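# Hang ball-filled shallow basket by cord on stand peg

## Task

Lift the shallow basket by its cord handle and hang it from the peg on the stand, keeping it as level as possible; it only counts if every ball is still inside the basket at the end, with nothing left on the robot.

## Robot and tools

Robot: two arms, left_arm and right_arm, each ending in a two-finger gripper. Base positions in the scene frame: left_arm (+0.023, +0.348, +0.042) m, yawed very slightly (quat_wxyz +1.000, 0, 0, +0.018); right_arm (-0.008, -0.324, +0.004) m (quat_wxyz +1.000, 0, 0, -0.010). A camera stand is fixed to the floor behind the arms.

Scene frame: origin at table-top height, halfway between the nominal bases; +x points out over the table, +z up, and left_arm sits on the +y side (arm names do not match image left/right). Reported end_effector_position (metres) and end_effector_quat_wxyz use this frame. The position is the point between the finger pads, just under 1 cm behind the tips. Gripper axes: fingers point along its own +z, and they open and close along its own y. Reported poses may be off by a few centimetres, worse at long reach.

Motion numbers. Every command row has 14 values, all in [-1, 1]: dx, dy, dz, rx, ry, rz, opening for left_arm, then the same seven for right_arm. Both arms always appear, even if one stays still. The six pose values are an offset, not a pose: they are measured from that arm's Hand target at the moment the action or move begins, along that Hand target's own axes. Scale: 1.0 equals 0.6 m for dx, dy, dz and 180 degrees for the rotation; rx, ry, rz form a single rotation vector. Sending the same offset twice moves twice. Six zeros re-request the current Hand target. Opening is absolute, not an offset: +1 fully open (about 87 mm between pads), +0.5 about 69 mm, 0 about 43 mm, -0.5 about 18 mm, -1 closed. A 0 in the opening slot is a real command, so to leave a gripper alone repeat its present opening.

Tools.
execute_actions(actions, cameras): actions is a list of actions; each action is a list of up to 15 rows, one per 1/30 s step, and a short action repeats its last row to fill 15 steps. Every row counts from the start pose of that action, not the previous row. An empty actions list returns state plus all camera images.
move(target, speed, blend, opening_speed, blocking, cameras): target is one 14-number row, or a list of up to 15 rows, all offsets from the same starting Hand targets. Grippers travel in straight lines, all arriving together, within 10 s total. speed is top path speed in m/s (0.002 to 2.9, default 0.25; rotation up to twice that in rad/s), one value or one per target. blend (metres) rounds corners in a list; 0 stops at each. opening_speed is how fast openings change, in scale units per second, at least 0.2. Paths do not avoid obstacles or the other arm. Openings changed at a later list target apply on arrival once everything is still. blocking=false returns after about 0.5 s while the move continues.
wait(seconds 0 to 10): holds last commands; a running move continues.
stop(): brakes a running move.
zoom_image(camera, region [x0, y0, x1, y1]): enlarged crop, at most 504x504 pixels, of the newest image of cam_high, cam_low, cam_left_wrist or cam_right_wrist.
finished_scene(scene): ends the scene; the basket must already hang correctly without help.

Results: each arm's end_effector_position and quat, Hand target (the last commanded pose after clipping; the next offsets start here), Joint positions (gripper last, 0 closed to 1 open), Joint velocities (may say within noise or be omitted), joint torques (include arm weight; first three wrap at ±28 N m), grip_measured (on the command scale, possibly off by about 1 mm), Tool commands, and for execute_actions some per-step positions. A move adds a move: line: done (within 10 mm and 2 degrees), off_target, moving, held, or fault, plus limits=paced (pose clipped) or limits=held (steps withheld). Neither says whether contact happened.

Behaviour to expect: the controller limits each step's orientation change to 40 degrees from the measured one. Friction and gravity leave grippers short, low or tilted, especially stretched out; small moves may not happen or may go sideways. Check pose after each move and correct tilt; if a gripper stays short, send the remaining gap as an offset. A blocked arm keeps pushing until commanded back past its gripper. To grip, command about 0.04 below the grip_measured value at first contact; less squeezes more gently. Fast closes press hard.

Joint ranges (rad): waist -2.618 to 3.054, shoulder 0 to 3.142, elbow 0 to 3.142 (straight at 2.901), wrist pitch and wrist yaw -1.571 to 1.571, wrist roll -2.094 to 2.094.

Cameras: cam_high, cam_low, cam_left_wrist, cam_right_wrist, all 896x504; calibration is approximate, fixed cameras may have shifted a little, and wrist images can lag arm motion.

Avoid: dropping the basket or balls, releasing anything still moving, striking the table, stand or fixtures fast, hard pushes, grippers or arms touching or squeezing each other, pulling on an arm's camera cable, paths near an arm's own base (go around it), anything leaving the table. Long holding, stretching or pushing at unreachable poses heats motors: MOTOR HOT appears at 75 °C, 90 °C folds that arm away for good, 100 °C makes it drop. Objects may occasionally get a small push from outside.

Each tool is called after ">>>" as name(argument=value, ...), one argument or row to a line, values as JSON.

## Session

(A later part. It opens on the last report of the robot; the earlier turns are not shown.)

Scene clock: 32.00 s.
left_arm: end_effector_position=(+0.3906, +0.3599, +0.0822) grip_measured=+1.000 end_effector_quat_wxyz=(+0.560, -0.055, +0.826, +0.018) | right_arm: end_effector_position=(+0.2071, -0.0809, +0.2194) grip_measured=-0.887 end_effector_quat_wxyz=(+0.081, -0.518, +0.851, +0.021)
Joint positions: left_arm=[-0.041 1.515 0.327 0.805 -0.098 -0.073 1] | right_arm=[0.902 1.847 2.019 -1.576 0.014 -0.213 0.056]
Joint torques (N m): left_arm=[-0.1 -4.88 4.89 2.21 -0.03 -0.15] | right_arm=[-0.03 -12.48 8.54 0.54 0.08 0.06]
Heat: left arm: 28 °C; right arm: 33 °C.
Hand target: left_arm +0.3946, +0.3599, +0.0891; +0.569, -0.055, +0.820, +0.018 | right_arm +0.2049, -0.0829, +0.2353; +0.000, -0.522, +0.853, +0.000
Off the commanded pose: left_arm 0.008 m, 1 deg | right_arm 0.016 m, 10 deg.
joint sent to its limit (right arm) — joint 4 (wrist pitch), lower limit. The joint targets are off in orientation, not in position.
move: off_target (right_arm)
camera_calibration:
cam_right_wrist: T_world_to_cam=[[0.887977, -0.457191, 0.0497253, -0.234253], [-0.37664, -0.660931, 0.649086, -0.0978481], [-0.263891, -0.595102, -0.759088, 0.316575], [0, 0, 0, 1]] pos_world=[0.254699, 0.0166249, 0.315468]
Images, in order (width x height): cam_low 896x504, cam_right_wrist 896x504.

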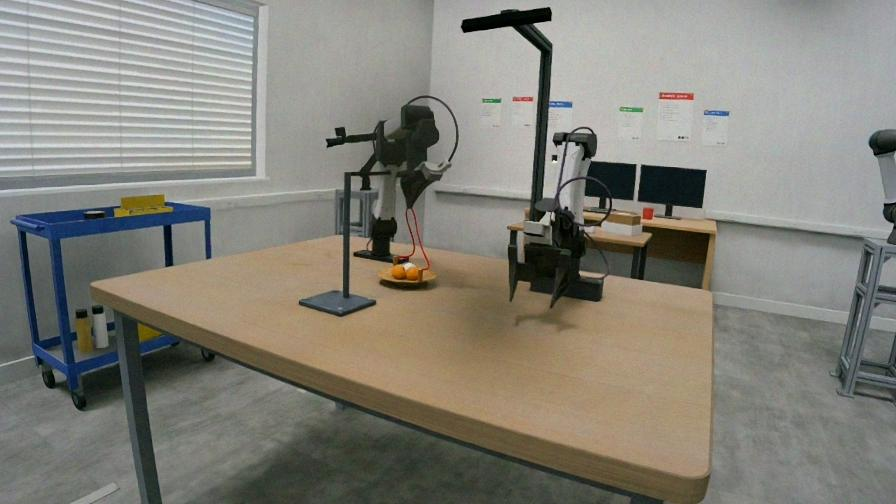

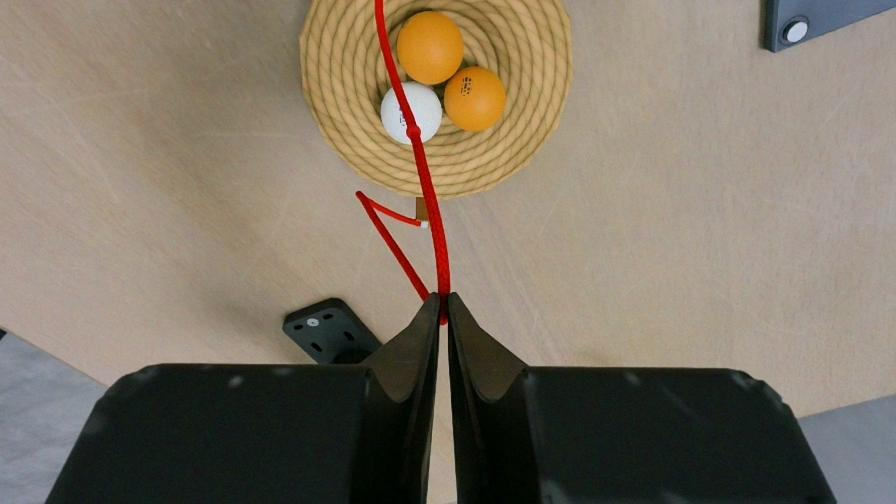

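>>> move(
  target=[0,0,0,0,0,0,1,0,0,-0.05,0,0,0,-1],
  speed=0.05,
  cameras=["cam_low","cam_right_wrist"],
)

>>> zoom_image(
  camera="cam_low",
  region=[330, 150, 500, 310],
)

Scene clock: 34.60 s.
left_arm: end_effector_position=(+0.3906, +0.3599, +0.0822) grip_measured=+1.000 end_effector_quat_wxyz=(+0.560, -0.055, +0.826, +0.018) | right_arm: end_effector_position=(+0.2080, -0.0798, +0.2492) grip_measured=-0.887 end_effector_quat_wxyz=(+0.132, -0.515, +0.846, +0.039)
Joint positions: left_arm=[-0.041 1.515 0.327 0.805 -0.098 -0.073 1] | right_arm=[0.902 1.793 2.075 -1.576 0.014 -0.214 0.056]
Joint torques (N m): left_arm=[-0.17 -5.01 4.92 2.21 0.01 -0.13] | right_arm=[0.13 -11.84 8.47 0.74 0.11 0.06]
Heat: left arm: 29 °C; right arm: 33 °C.
Hand target: left_arm +0.3946, +0.3599, +0.0891; +0.569, -0.055, +0.820, +0.018 | right_arm +0.2049, -0.0829, +0.2652; +0.000, -0.522, +0.853, +0.000
Off the commanded pose: left_arm 0.008 m, 1 deg | right_arm 0.017 m, 16 deg.
joint sent to its limit (right arm) — joint 4 (wrist pitch), lower limit. The joint targets are off in orientation, not in position.
move: off_target (right_arm)
camera_calibration:
cam_right_wrist: T_world_to_cam=[[0.884066, -0.461665, 0.0727511, -0.241344], [-0.418337, -0.712278, 0.563608, -0.0901977], [-0.208379, -0.528701, -0.822832, 0.349647], [0, 0, 0, 1]] pos_world=[0.24849, 0.00919302, 0.356095]
Images, in order (width x height): cam_low 896x504, cam_right_wrist 896x504.

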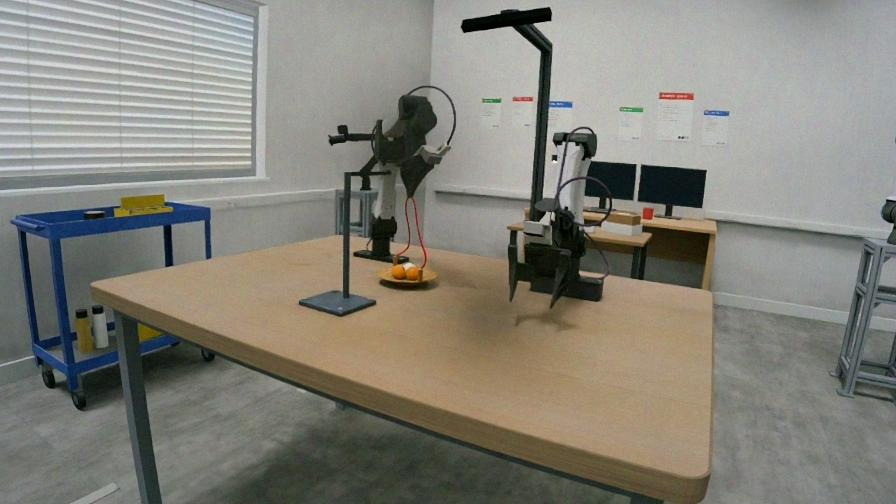

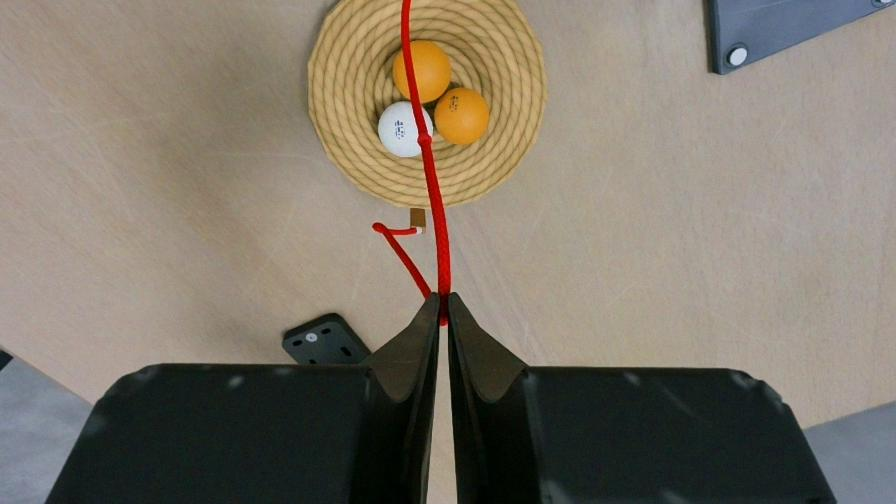

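Scaled by 2.965 from the camera's 896x504 image, which has a finer 1280x720 frame.

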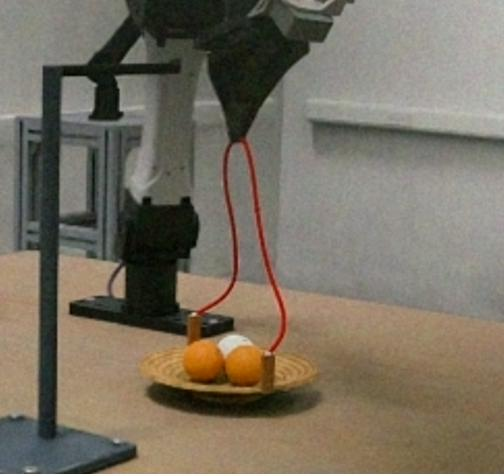

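>>> move(
  target=[0,0,0,0,0,0,1,0,0,-0.06,0,0,0,-1],
  speed=0.05,
  cameras=["cam_low","cam_right_wrist"],
)

>>> zoom_image(
  camera="cam_low",
  region=[330, 150, 500, 310],
)

Scene clock: 38.87 s.
left_arm: end_effector_position=(+0.3906, +0.3599, +0.0822) grip_measured=+1.000 end_effector_quat_wxyz=(+0.560, -0.055, +0.826, +0.018) | right_arm: end_effector_position=(+0.2084, -0.0794, +0.2822) grip_measured=-0.887 end_effector_quat_wxyz=(+0.186, -0.510, +0.838, +0.057)
Joint positions: left_arm=[-0.041 1.515 0.327 0.805 -0.098 -0.073 1] | right_arm=[0.902 1.749 2.153 -1.582 0.014 -0.215 0.056]
Joint torques (N m): left_arm=[-0.21 -4.93 4.82 2.2 -0.02 -0.16] | right_arm=[0.36 -11.59 8.62 0.99 0.16 0.06]
Heat: left arm: 29 °C; right arm: 34 °C.
Hand target: left_arm +0.3946, +0.3599, +0.0891; +0.569, -0.055, +0.820, +0.018 | right_arm +0.2049, -0.0828, +0.3012; +0.000, -0.522, +0.853, +0.000
Off the commanded pose: left_arm 0.008 m, 1 deg | right_arm 0.020 m, 23 deg.
joint sent to its limit (right arm) — joint 4 (wrist pitch), lower limit. The joint targets are off in orientation, not in position.
move: off_target (right_arm)
camera_calibration:
cam_right_wrist: T_world_to_cam=[[0.8783, -0.468277, 0.0964649, -0.249889], [-0.455661, -0.758748, 0.465484, -0.0765593], [-0.144783, -0.45279, -0.879784, 0.385959], [0, 0, 0, 1]] pos_world=[0.240473, -0.000348277, 0.399303]
Images, in order (width x height): cam_low 896x504, cam_right_wrist 896x504.

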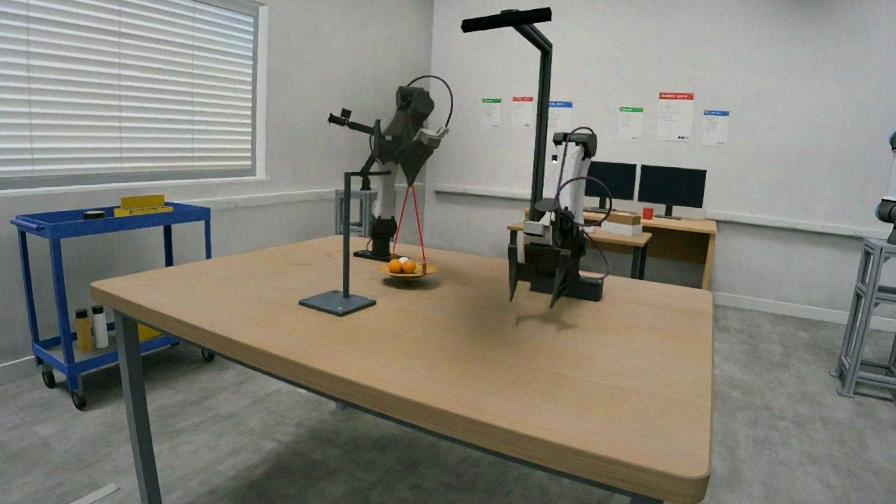

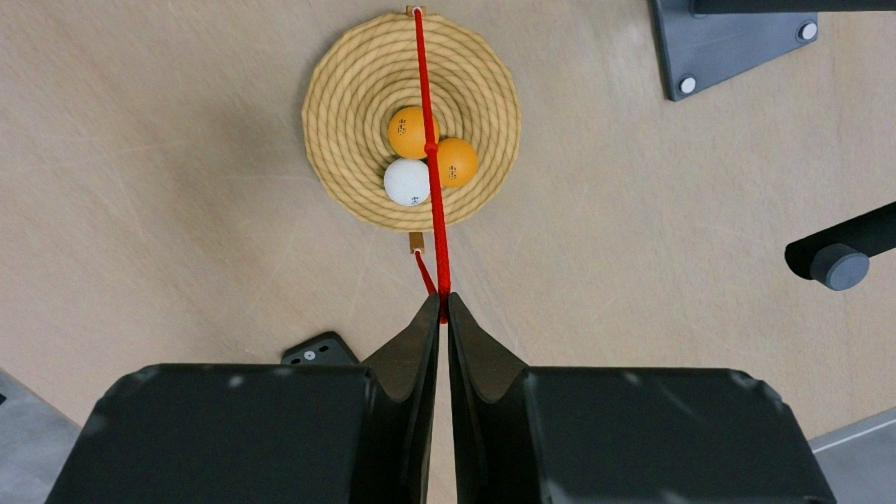

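Scaled by 2.965 from the camera's 896x504 image, which has a finer 1280x720 frame.

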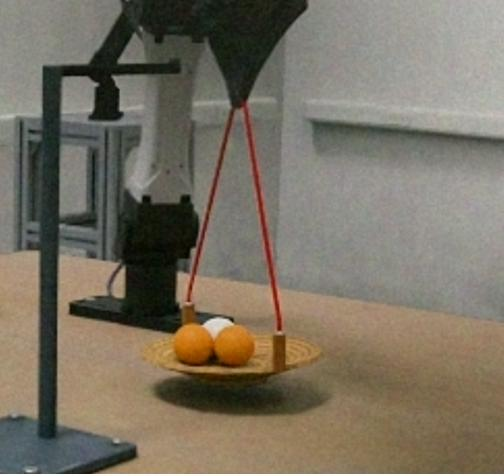

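>>> move(
  target=[0,0,0,0,0,0,1,0,0,-0.117,0.0444,-0.172,0,-1],
  speed=0.06,
  cameras=["cam_low","cam_right_wrist","cam_high"],
)

>>> zoom_image(
  camera="cam_low",
  region=[330, 150, 500, 310],
)

Scene clock: 41.57 s.
left_arm: end_effector_position=(+0.3906, +0.3599, +0.0822) grip_measured=+1.000 end_effector_quat_wxyz=(+0.560, -0.055, +0.826, +0.018) | right_arm: end_effector_position=(+0.2084, -0.0784, +0.3554) grip_measured=-0.887 end_effector_quat_wxyz=(+0.305, -0.493, +0.809, +0.099)
Joint positions: left_arm=[-0.041 1.515 0.327 0.805 -0.098 -0.073 1] | right_arm=[0.904 1.698 2.369 -1.59 0.014 -0.215 0.056]
Joint torques (N m): left_arm=[-0.14 -4.88 4.89 2.18 -0.04 -0.13] | right_arm=[0.79 -9.31 7.38 1.44 0.29 0.1]
Heat: left arm: 29 °C; right arm: 35 °C.
Hand target: left_arm +0.3946, +0.3599, +0.0891; +0.569, -0.055, +0.820, +0.018 | right_arm +0.2049, -0.0828, +0.3715; +0.263, -0.502, +0.820, +0.080
Off the commanded pose: left_arm 0.008 m, 1 deg | right_arm 0.017 m, 6 deg.
joint read past its limit (right arm) — joint 4 (wrist pitch), lower limit.
joint sent to its limit (right arm) — joint 4 (wrist pitch), lower limit. The joint targets are off in orientation, not in position.
move: off_target (right_arm)
camera_calibration:
cam_right_wrist: T_world_to_cam=[[0.859231, -0.490921, 0.143938, -0.271148], [-0.511503, -0.829471, 0.224369, -0.0181482], [0.00924498, -0.26641, -0.963815, 0.463202], [0, 0, 0, 1]] pos_world=[0.219414, -0.0247639, 0.489542]
Images, in order (width x height): cam_high 896x504, cam_low 896x504, cam_right_wrist 896x504.

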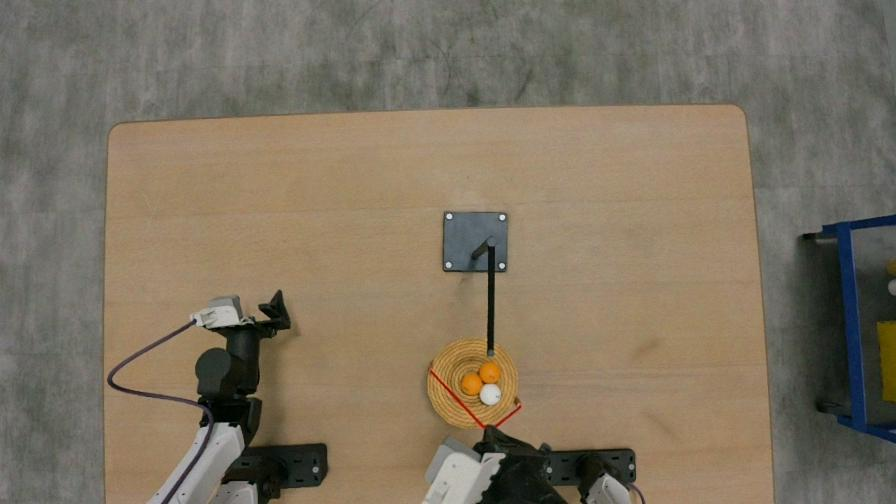

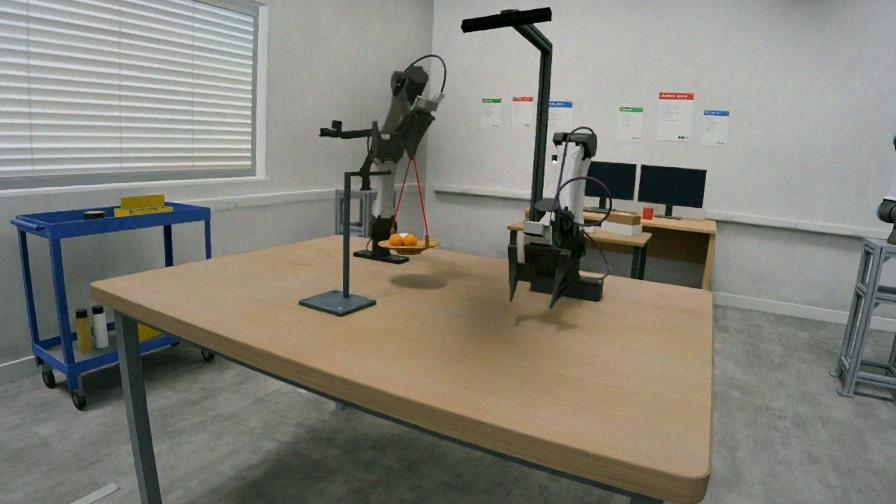

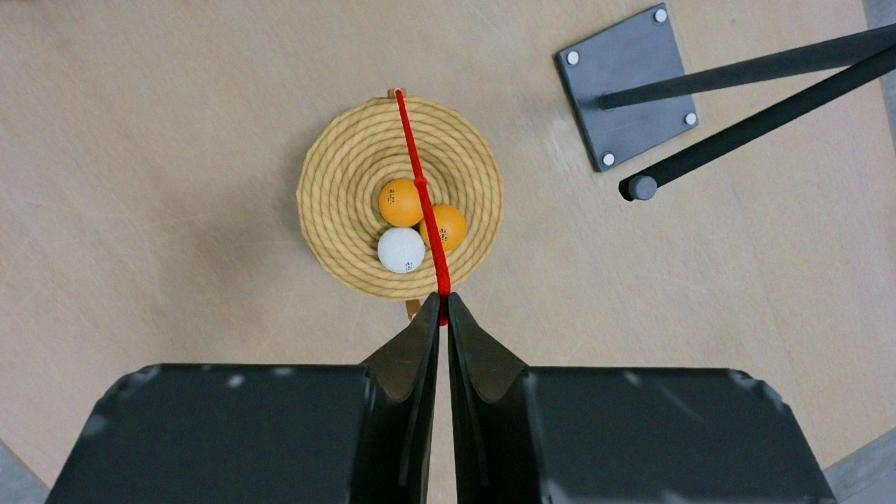

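Scaled by 2.965 from the camera's 896x504 image, which has a finer 1280x720 frame.

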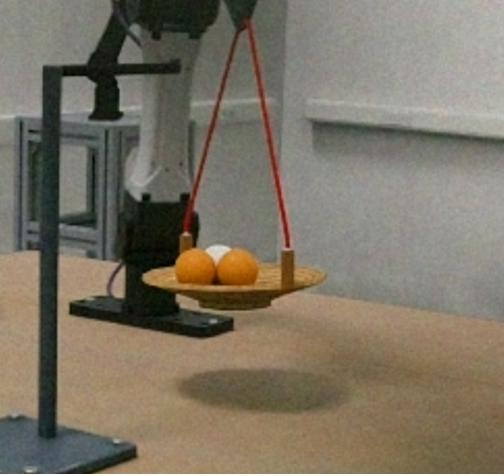

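>>> move(
  target=[0,0,0,0,0,0,1,-0.0318,-0.0935,0.022,0,0,0,-1],
  speed=0.05,
  cameras=["cam_low","cam_right_wrist"],
)

Scene clock: 44.00 s.
left_arm: end_effector_position=(+0.3906, +0.3599, +0.0822) grip_measured=+1.000 end_effector_quat_wxyz=(+0.560, -0.055, +0.826, +0.018) | right_arm: end_effector_position=(+0.2612, -0.0937, +0.3743) grip_measured=-0.887 end_effector_quat_wxyz=(+0.348, -0.484, +0.798, +0.087)
Joint positions: left_arm=[-0.041 1.515 0.327 0.805 -0.098 -0.073 1] | right_arm=[0.747 1.796 2.552 -1.594 -0.042 -0.346 0.056]
Joint torques (N m): left_arm=[-0.17 -4.98 4.93 2.21 -0.01 -0.16] | right_arm=[-0.51 -5.86 7.09 1.59 -0.07 0.05]
Heat: left arm: 29 °C; right arm: 34 °C.
Hand target: left_arm +0.3946, +0.3599, +0.0891; +0.569, -0.055, +0.820, +0.018 | right_arm +0.2649, -0.0898, +0.3775; +0.263, -0.502, +0.820, +0.080
Off the commanded pose: left_arm 0.008 m, 1 deg | right_arm 0.006 m, 10 deg.
joint read past its limit (right arm) — joint 4 (wrist pitch), lower limit.
joint sent to its limit (right arm) — joint 4 (wrist pitch), lower limit. The joint targets are off in orientation, not in position.
move: off_target (right_arm)
camera_calibration:
cam_right_wrist: T_world_to_cam=[[0.834537, -0.512641, 0.20186, -0.344014], [-0.543833, -0.82518, 0.152721, 0.0275547], [0.0882799, -0.237229, -0.967434, 0.460244], [0, 0, 0, 1]] pos_world=[0.261447, -0.0444345, 0.510491]
Images, in order (width x height): cam_low 896x504, cam_right_wrist 896x504.

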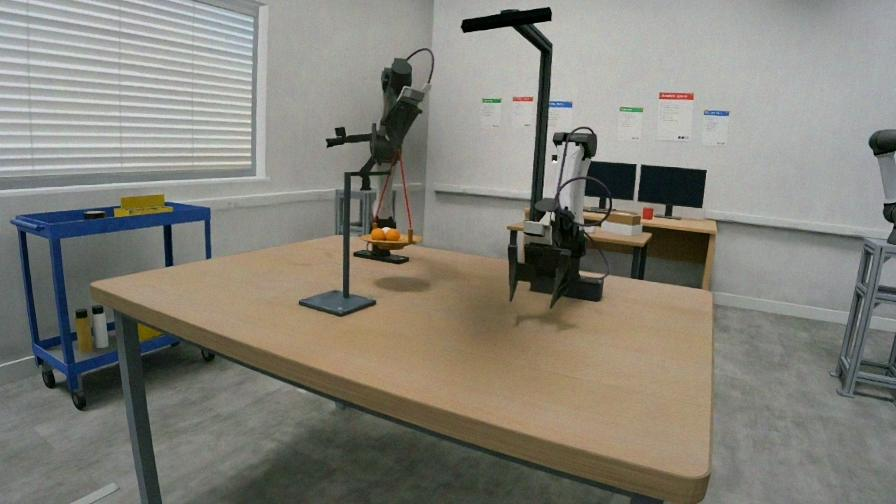

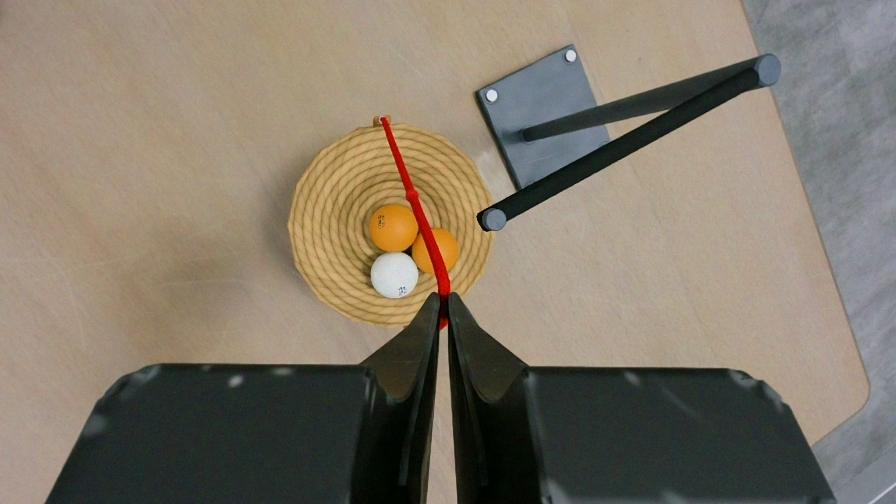

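>>> move(
  target=[0,0,0,0,0,0,1,-0.0507,-0.1295,0.0508,0.025,-0.049,-0.007,-1],
  speed=0.05,
  cameras=["cam_low","cam_right_wrist","cam_high"],
)

>>> zoom_image(
  camera="cam_low",
  region=[310, 120, 480, 310],
)

Scene clock: 46.60 s.
left_arm: end_effector_position=(+0.3906, +0.3599, +0.0822) grip_measured=+1.000 end_effector_quat_wxyz=(+0.560, -0.055, +0.826, +0.018) | right_arm: end_effector_position=(+0.3458, -0.0966, +0.3726) grip_measured=-0.887 end_effector_quat_wxyz=(+0.391, -0.479, +0.782, +0.079)
Joint positions: left_arm=[-0.041 1.515 0.327 0.805 -0.098 -0.073 1] | right_arm=[0.58 2.036 2.845 -1.568 -0.138 -0.479 0.056]
Joint torques (N m): left_arm=[-0.16 -4.93 4.89 2.18 -0.01 -0.17] | right_arm=[-0.51 -7.72 6.86 1.84 -0.11 0.07]
Heat: left arm: 29 °C; right arm: 34 °C.
Hand target: left_arm +0.3946, +0.3599, +0.0891; +0.569, -0.055, +0.820, +0.018 | right_arm +0.3537, -0.0915, +0.3775; +0.346, -0.492, +0.794, +0.083
Off the commanded pose: left_arm 0.008 m, 1 deg | right_arm 0.011 m, 6 deg.
elbow stopped short (right arm): the move would have taken joint 3 (elbow) straighter than the controller allows.
move: off_target (right_arm)
camera_calibration:
cam_right_wrist: T_world_to_cam=[[0.811515, -0.525795, 0.25492, -0.428855], [-0.558892, -0.825751, 0.0759985, 0.105169], [0.170541, -0.204147, -0.963971, 0.42396], [0, 0, 0, 1]] pos_world=[0.334498, -0.0520969, 0.510016]
Images, in order (width x height): cam_high 896x504, cam_low 896x504, cam_right_wrist 896x504.

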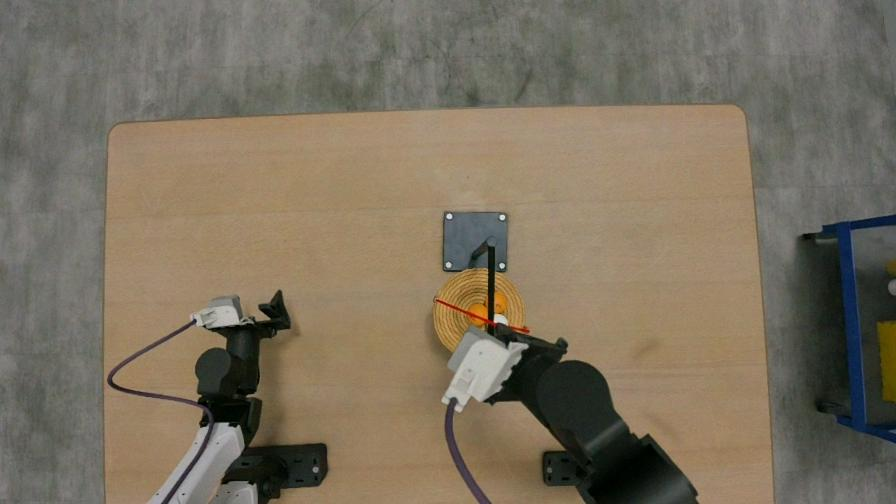

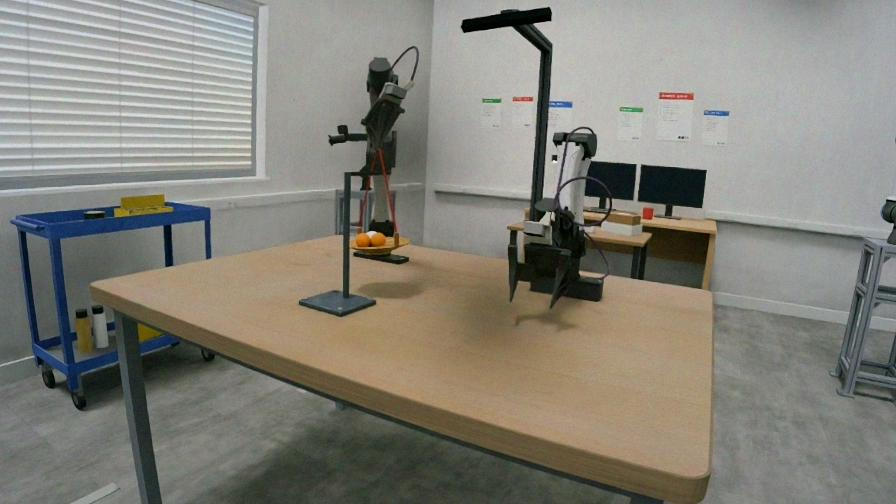

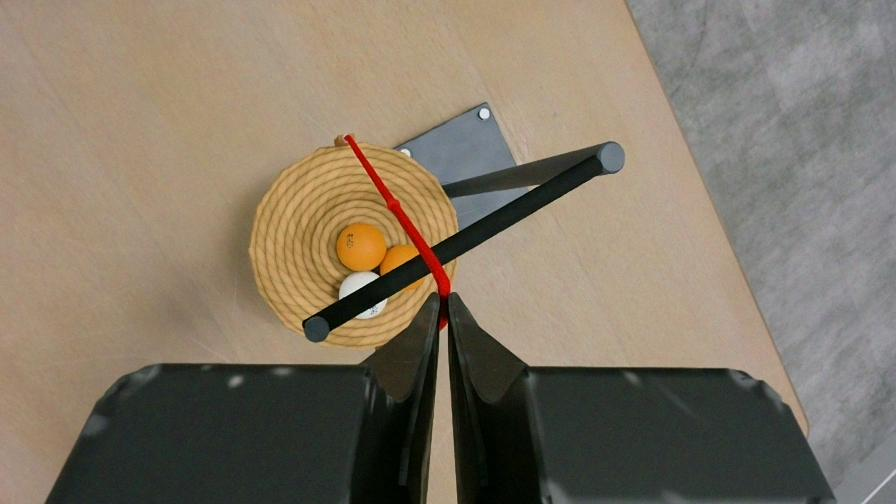

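Scaled by 2.653 from the camera's 896x504 image, which has a finer 1280x720 frame.

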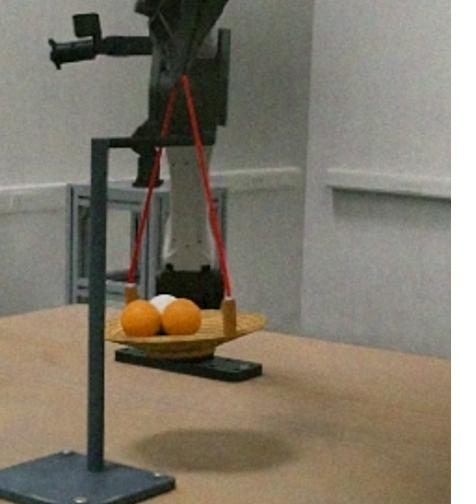

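>>> move(
  target=[0,0,0,0,0,0,1,0.0303,0.0113,0.038,0,0,0,-1],
  speed=0.03,
  cameras=["cam_low","cam_right_wrist"],
)

>>> zoom_image(
  camera="cam_low",
  region=[310, 120, 480, 310],
)

>>> zoom_image(
  camera="cam_right_wrist",
  region=[250, 120, 650, 420],
)

Scene clock: 49.40 s.
left_arm: end_effector_position=(+0.3906, +0.3599, +0.0822) grip_measured=+1.000 end_effector_quat_wxyz=(+0.560, -0.055, +0.826, +0.018) | right_arm: end_effector_position=(+0.3492, -0.0947, +0.3543) grip_measured=-0.887 end_effector_quat_wxyz=(+0.363, -0.485, +0.792, +0.078)
Joint positions: left_arm=[-0.041 1.515 0.327 0.805 -0.098 -0.073 1] | right_arm=[0.58 2.072 2.845 -1.593 -0.139 -0.485 0.056]
Joint torques (N m): left_arm=[-0.08 -4.83 4.74 2.17 -0.03 -0.14] | right_arm=[-0.27 -8.01 4.34 1.59 -0.11 0.07]
Heat: left arm: 29 °C; right arm: 33 °C.
Hand target: left_arm +0.3946, +0.3599, +0.0891; +0.569, -0.055, +0.820, +0.018 | right_arm +0.3537, -0.0905, +0.3475; +0.346, -0.492, +0.794, +0.083
Off the commanded pose: left_arm 0.008 m, 1 deg | right_arm 0.009 m, 2 deg.
elbow stopped short (right arm): the move would have taken joint 3 (elbow) straighter than the controller allows.
joint read past its limit (right arm) — joint 4 (wrist pitch), lower limit.
joint sent to its limit (right arm) — joint 4 (wrist pitch), lower limit. The joint targets still meet the commanded pose.
move: done
camera_calibration:
cam_right_wrist: T_world_to_cam=[[0.825829, -0.513613, 0.232827, -0.421956], [-0.550143, -0.824486, 0.132535, 0.0871387], [0.123891, -0.23754, -0.963445, 0.419053], [0, 0, 0, 1]] pos_world=[0.344485, -0.0453355, 0.490429]
Images, in order (width x height): cam_low 896x504, cam_right_wrist 896x504.

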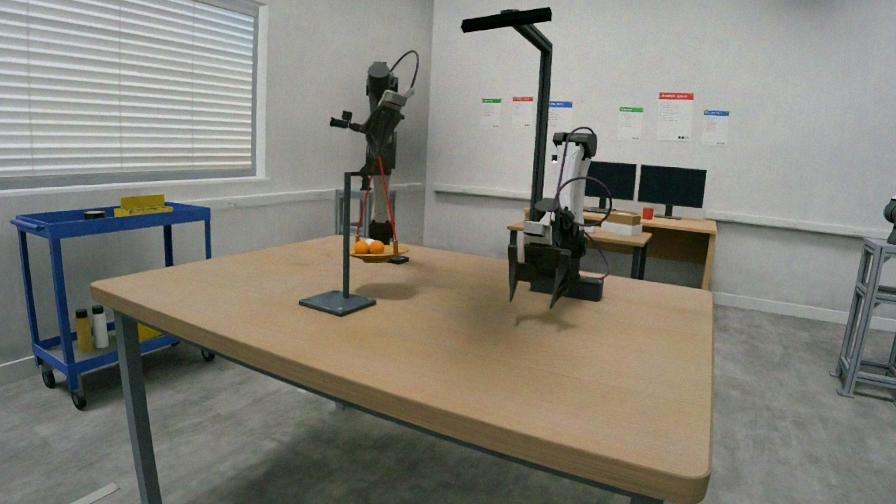

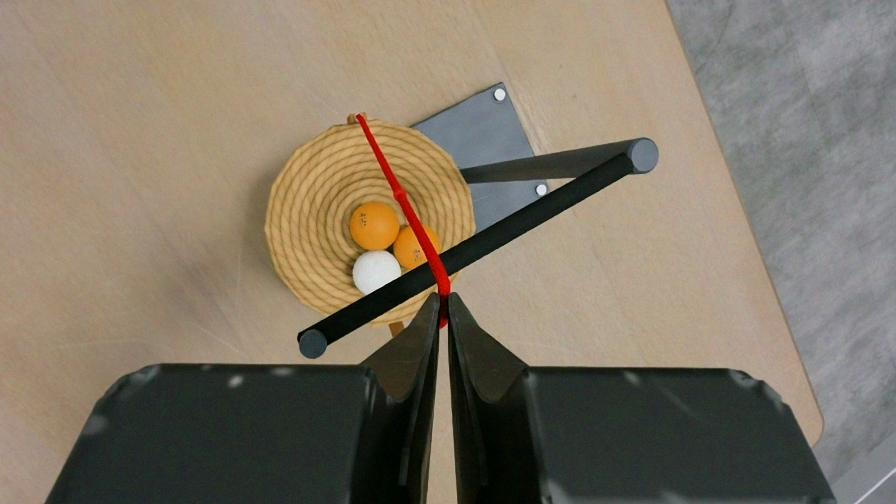

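Scaled by 2.653 from the camera's 896x504 image, which has a finer 1280x720 frame.

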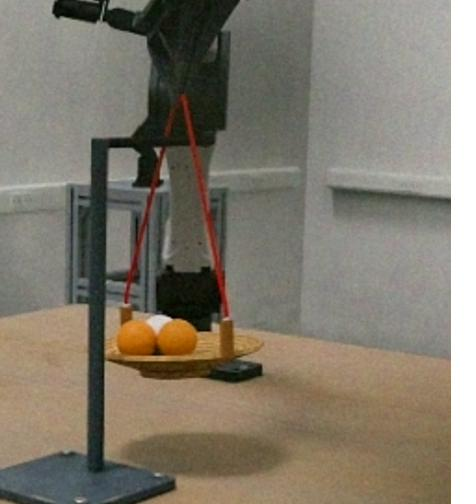

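Scaled by 1.260 from the camera's 896x504 image, which has a finer 1280x720 frame.

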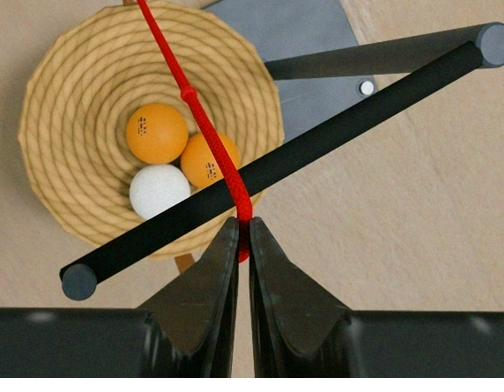

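>>> move(
  target=[0,0,0,0,0,0,1,0.0126,0.0042,0.0149,0,0,0,-1],
  speed=0.03,
  cameras=["cam_low","cam_right_wrist"],
)

>>> zoom_image(
  camera="cam_low",
  region=[310, 120, 480, 310],
)

>>> zoom_image(
  camera="cam_right_wrist",
  region=[250, 120, 650, 420],
)

Scene clock: 50.70 s.
left_arm: end_effector_position=(+0.3906, +0.3599, +0.0822) grip_measured=+1.000 end_effector_quat_wxyz=(+0.560, -0.055, +0.826, +0.018) | right_arm: end_effector_position=(+0.3526, -0.0923, +0.3262) grip_measured=-0.887 end_effector_quat_wxyz=(+0.325, -0.491, +0.804, +0.078)
Joint positions: left_arm=[-0.041 1.515 0.327 0.805 -0.098 -0.073 1] | right_arm=[0.58 2.039 2.668 -1.53 -0.14 -0.488 0.056]
Joint torques (N m): left_arm=[-0.06 -4.83 4.85 2.2 -0.04 -0.13] | right_arm=[-0.24 -12 4.44 1.74 -0.11 0.07]
Heat: left arm: 30 °C; right arm: 33 °C.
Hand target: left_arm +0.3946, +0.3599, +0.0891; +0.569, -0.055, +0.820, +0.018 | right_arm +0.3536, -0.0905, +0.3355; +0.346, -0.492, +0.794, +0.083
Off the commanded pose: left_arm 0.008 m, 1 deg | right_arm 0.010 m, 3 deg.
move: off_target (right_arm)
camera_calibration:
cam_right_wrist: T_world_to_cam=[[0.841994, -0.501787, 0.198132, -0.410302], [-0.536211, -0.818813, 0.204997, 0.066641], [0.0593681, -0.278847, -0.958499, 0.409384], [0, 0, 0, 1]] pos_world=[0.356901, -0.0371619, 0.460027]
Images, in order (width x height): cam_low 896x504, cam_right_wrist 896x504.

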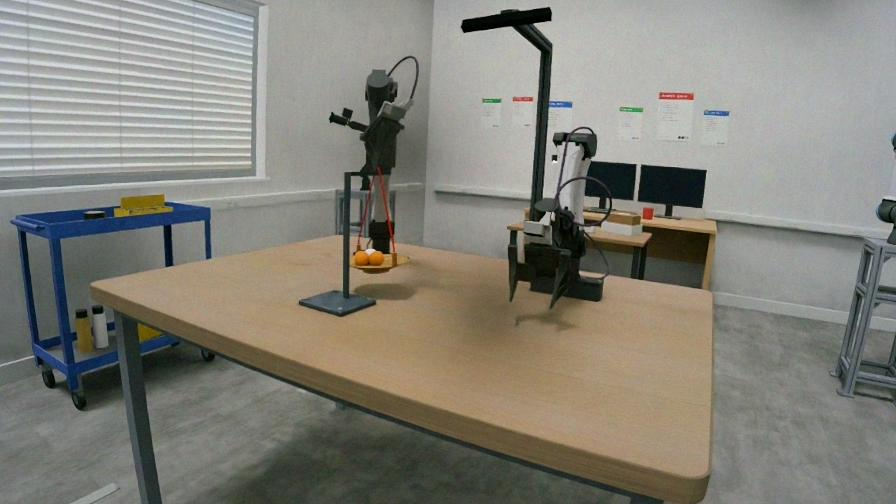

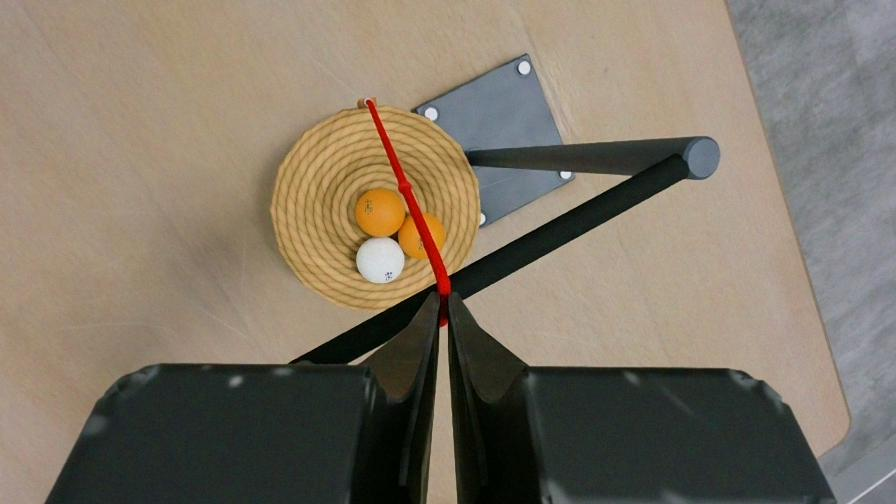

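Scaled by 2.653 from the camera's 896x504 image, which has a finer 1280x720 frame.

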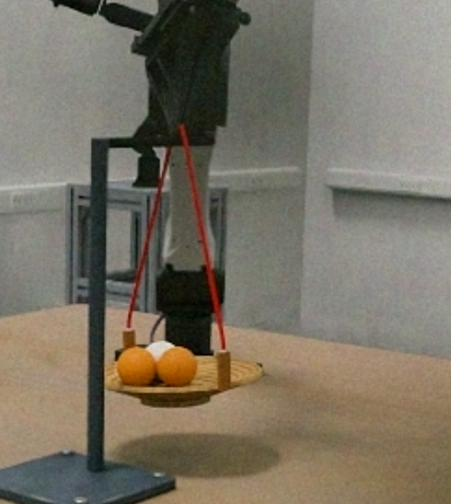

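Scaled by 1.260 from the camera's 896x504 image, which has a finer 1280x720 frame.

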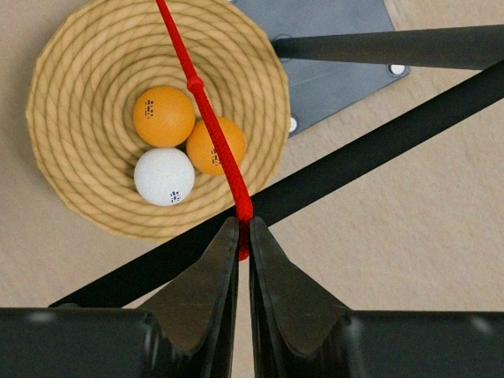

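>>> move(
  target=[0,0,0,0,0,0,1,0.0053,0.0018,0.0062,0,0,0,-1],
  speed=0.02,
  cameras=["cam_low","cam_right_wrist"],
)

>>> zoom_image(
  camera="cam_low",
  region=[310, 120, 480, 310],
)

>>> zoom_image(
  camera="cam_right_wrist",
  region=[380, 230, 520, 350],
)

Scene clock: 51.90 s.
left_arm: end_effector_position=(+0.3906, +0.3599, +0.0822) grip_measured=+1.000 end_effector_quat_wxyz=(+0.560, -0.055, +0.826, +0.018) | right_arm: end_effector_position=(+0.3525, -0.0924, +0.3256) grip_measured=-0.887 end_effector_quat_wxyz=(+0.333, -0.490, +0.802, +0.078)
Joint positions: left_arm=[-0.041 1.515 0.327 0.805 -0.098 -0.073 1] | right_arm=[0.58 1.978 2.551 -1.457 -0.14 -0.488 0.056]
Joint torques (N m): left_arm=[-0.1 -4.93 4.82 2.21 -0.04 -0.13] | right_arm=[-0.21 -11.11 4.38 1.71 -0.11 0.08]
Heat: left arm: 30 °C; right arm: 34 °C.
Hand target: left_arm +0.3946, +0.3599, +0.0891; +0.569, -0.055, +0.820, +0.018 | right_arm +0.3536, -0.0905, +0.3305; +0.346, -0.493, +0.794, +0.083
Off the commanded pose: left_arm 0.008 m, 1 deg | right_arm 0.005 m, 2 deg.
move: done
camera_calibration:
cam_right_wrist: T_world_to_cam=[[0.839226, -0.503335, 0.205803, -0.41178], [-0.538833, -0.820682, 0.190106, 0.0721348], [0.0732115, -0.270435, -0.95995, 0.405226], [0, 0, 0, 1]] pos_world=[0.354778, -0.0384759, 0.460029]
Images, in order (width x height): cam_low 896x504, cam_right_wrist 896x504.

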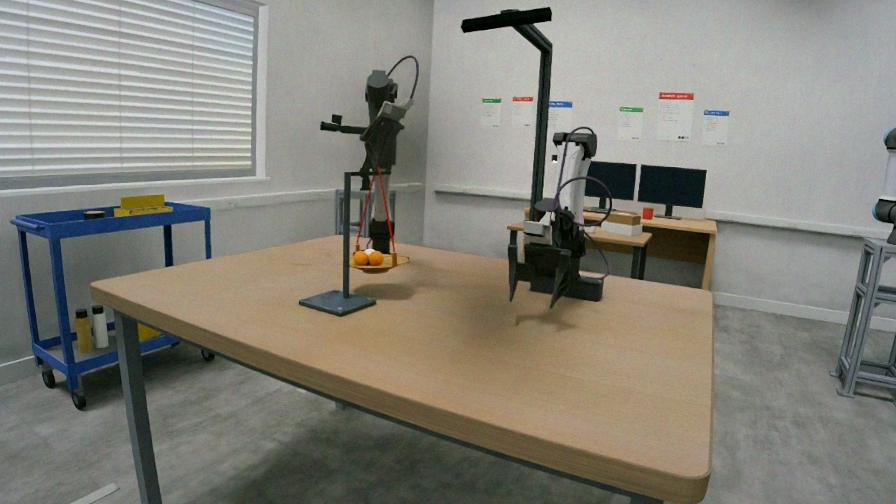

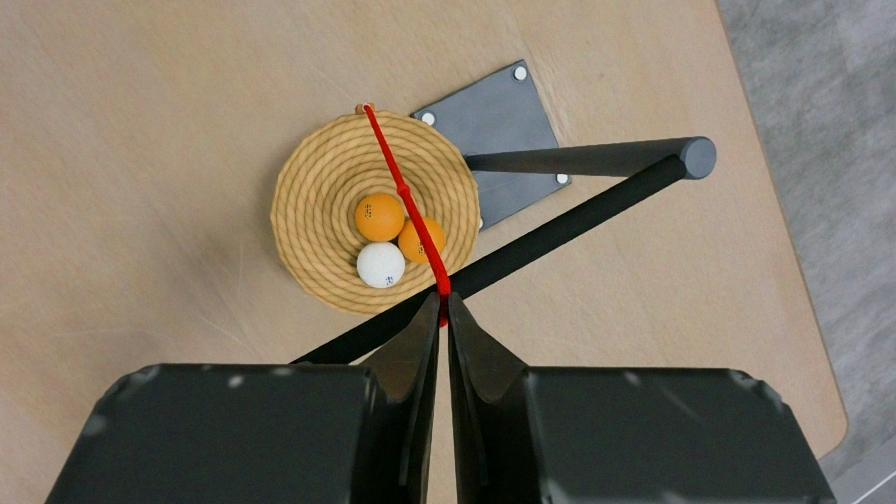

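Scaled by 2.653 from the camera's 896x504 image, which has a finer 1280x720 frame.

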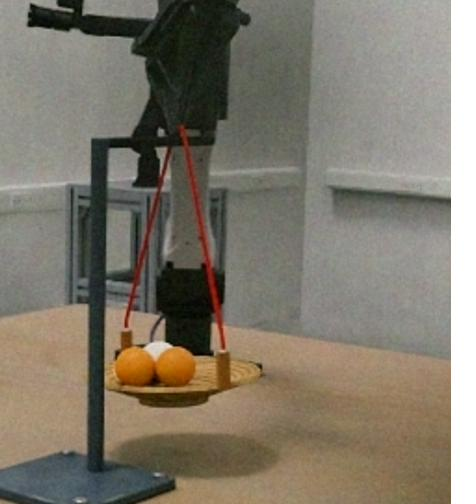

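Scaled by 3.600 from the camera's 896x504 image, which has a finer 1280x720 frame.

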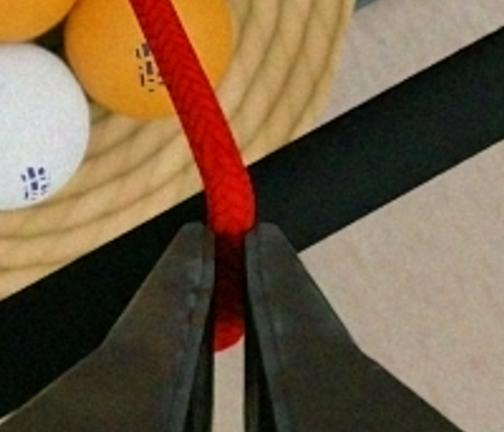

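>>> move(
  target=[0,0,0,0,0,0,1,0,0,0,0,0,0,-0.2],
  speed=0.02,
  opening_speed=0.25,
  cameras=["cam_low","cam_right_wrist"],
)

>>> zoom_image(
  camera="cam_low",
  region=[310, 120, 480, 310],
)

>>> zoom_image(
  camera="cam_right_wrist",
  region=[250, 60, 650, 400],
)

Scene clock: 55.67 s.
left_arm: end_effector_position=(+0.3906, +0.3599, +0.0822) grip_measured=+1.000 end_effector_quat_wxyz=(+0.560, -0.055, +0.826, +0.018) | right_arm: end_effector_position=(+0.3629, -0.0976, +0.3293) grip_measured=-0.201 end_effector_quat_wxyz=(+0.347, -0.487, +0.799, +0.062)
Joint positions: left_arm=[-0.041 1.515 0.327 0.805 -0.098 -0.073 1] | right_arm=[0.568 1.978 2.551 -1.43 -0.115 -0.504 0.4]
Joint torques (N m): left_arm=[-0.09 -4.94 4.79 2.18 -0.04 -0.16] | right_arm=[0.77 -11.11 4.48 1.45 -0.35 0.25]
Heat: left arm: 30 °C; right arm: 35 °C.
Hand target: left_arm +0.3946, +0.3599, +0.0891; +0.569, -0.055, +0.820, +0.018 | right_arm +0.3537, -0.0905, +0.3306; +0.346, -0.493, +0.794, +0.083
Off the commanded pose: left_arm 0.008 m, 1 deg | right_arm 0.012 m, 3 deg.
move: off_target (right_arm)
camera_calibration:
cam_right_wrist: T_world_to_cam=[[0.822466, -0.513828, 0.243987, -0.431438], [-0.558585, -0.810579, 0.175909, 0.0856473], [0.107384, -0.280967, -0.953691, 0.391097], [0, 0, 0, 1]] pos_world=[0.360687, -0.0423757, 0.463185]
Images, in order (width x height): cam_low 896x504, cam_right_wrist 896x504.

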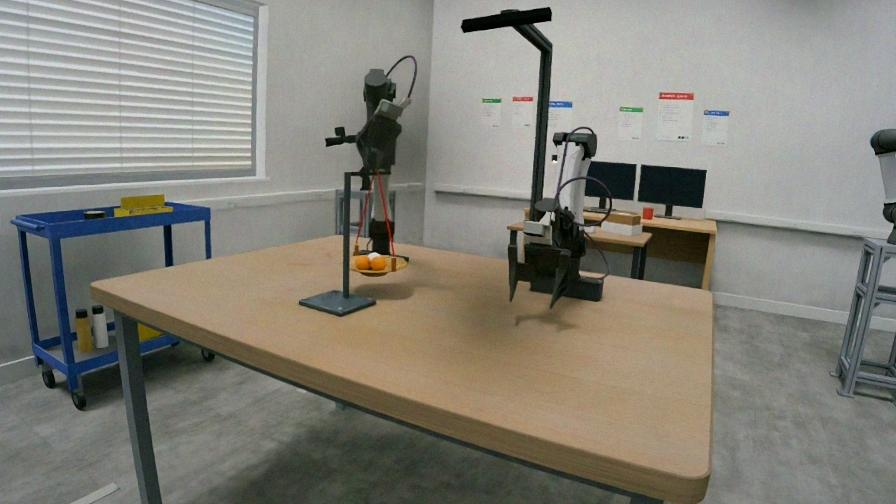

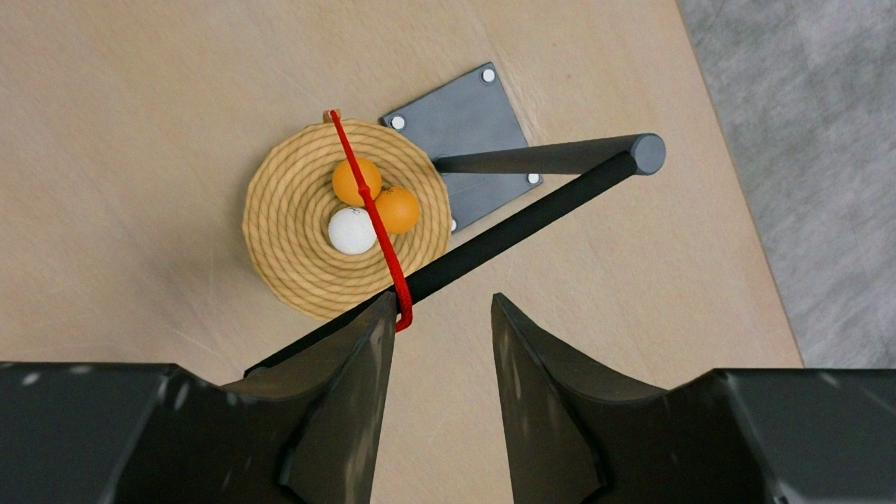

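Scaled by 2.653 from the camera's 896x504 image, which has a finer 1280x720 frame.

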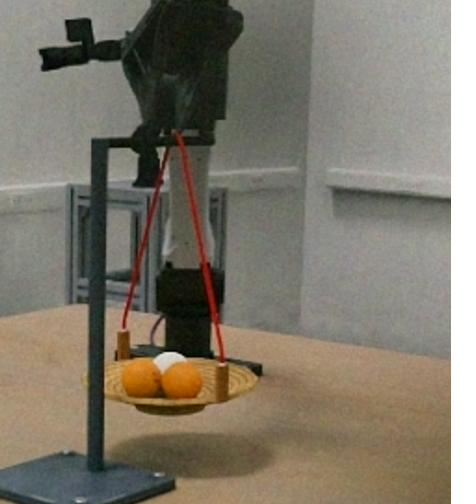

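Scaled by 1.260 from the camera's 896x504 image, which has a finer 1280x720 frame.

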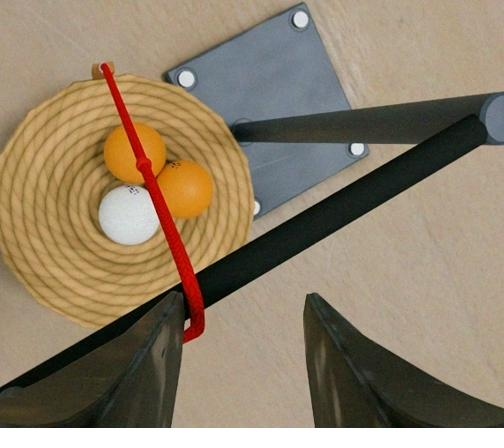

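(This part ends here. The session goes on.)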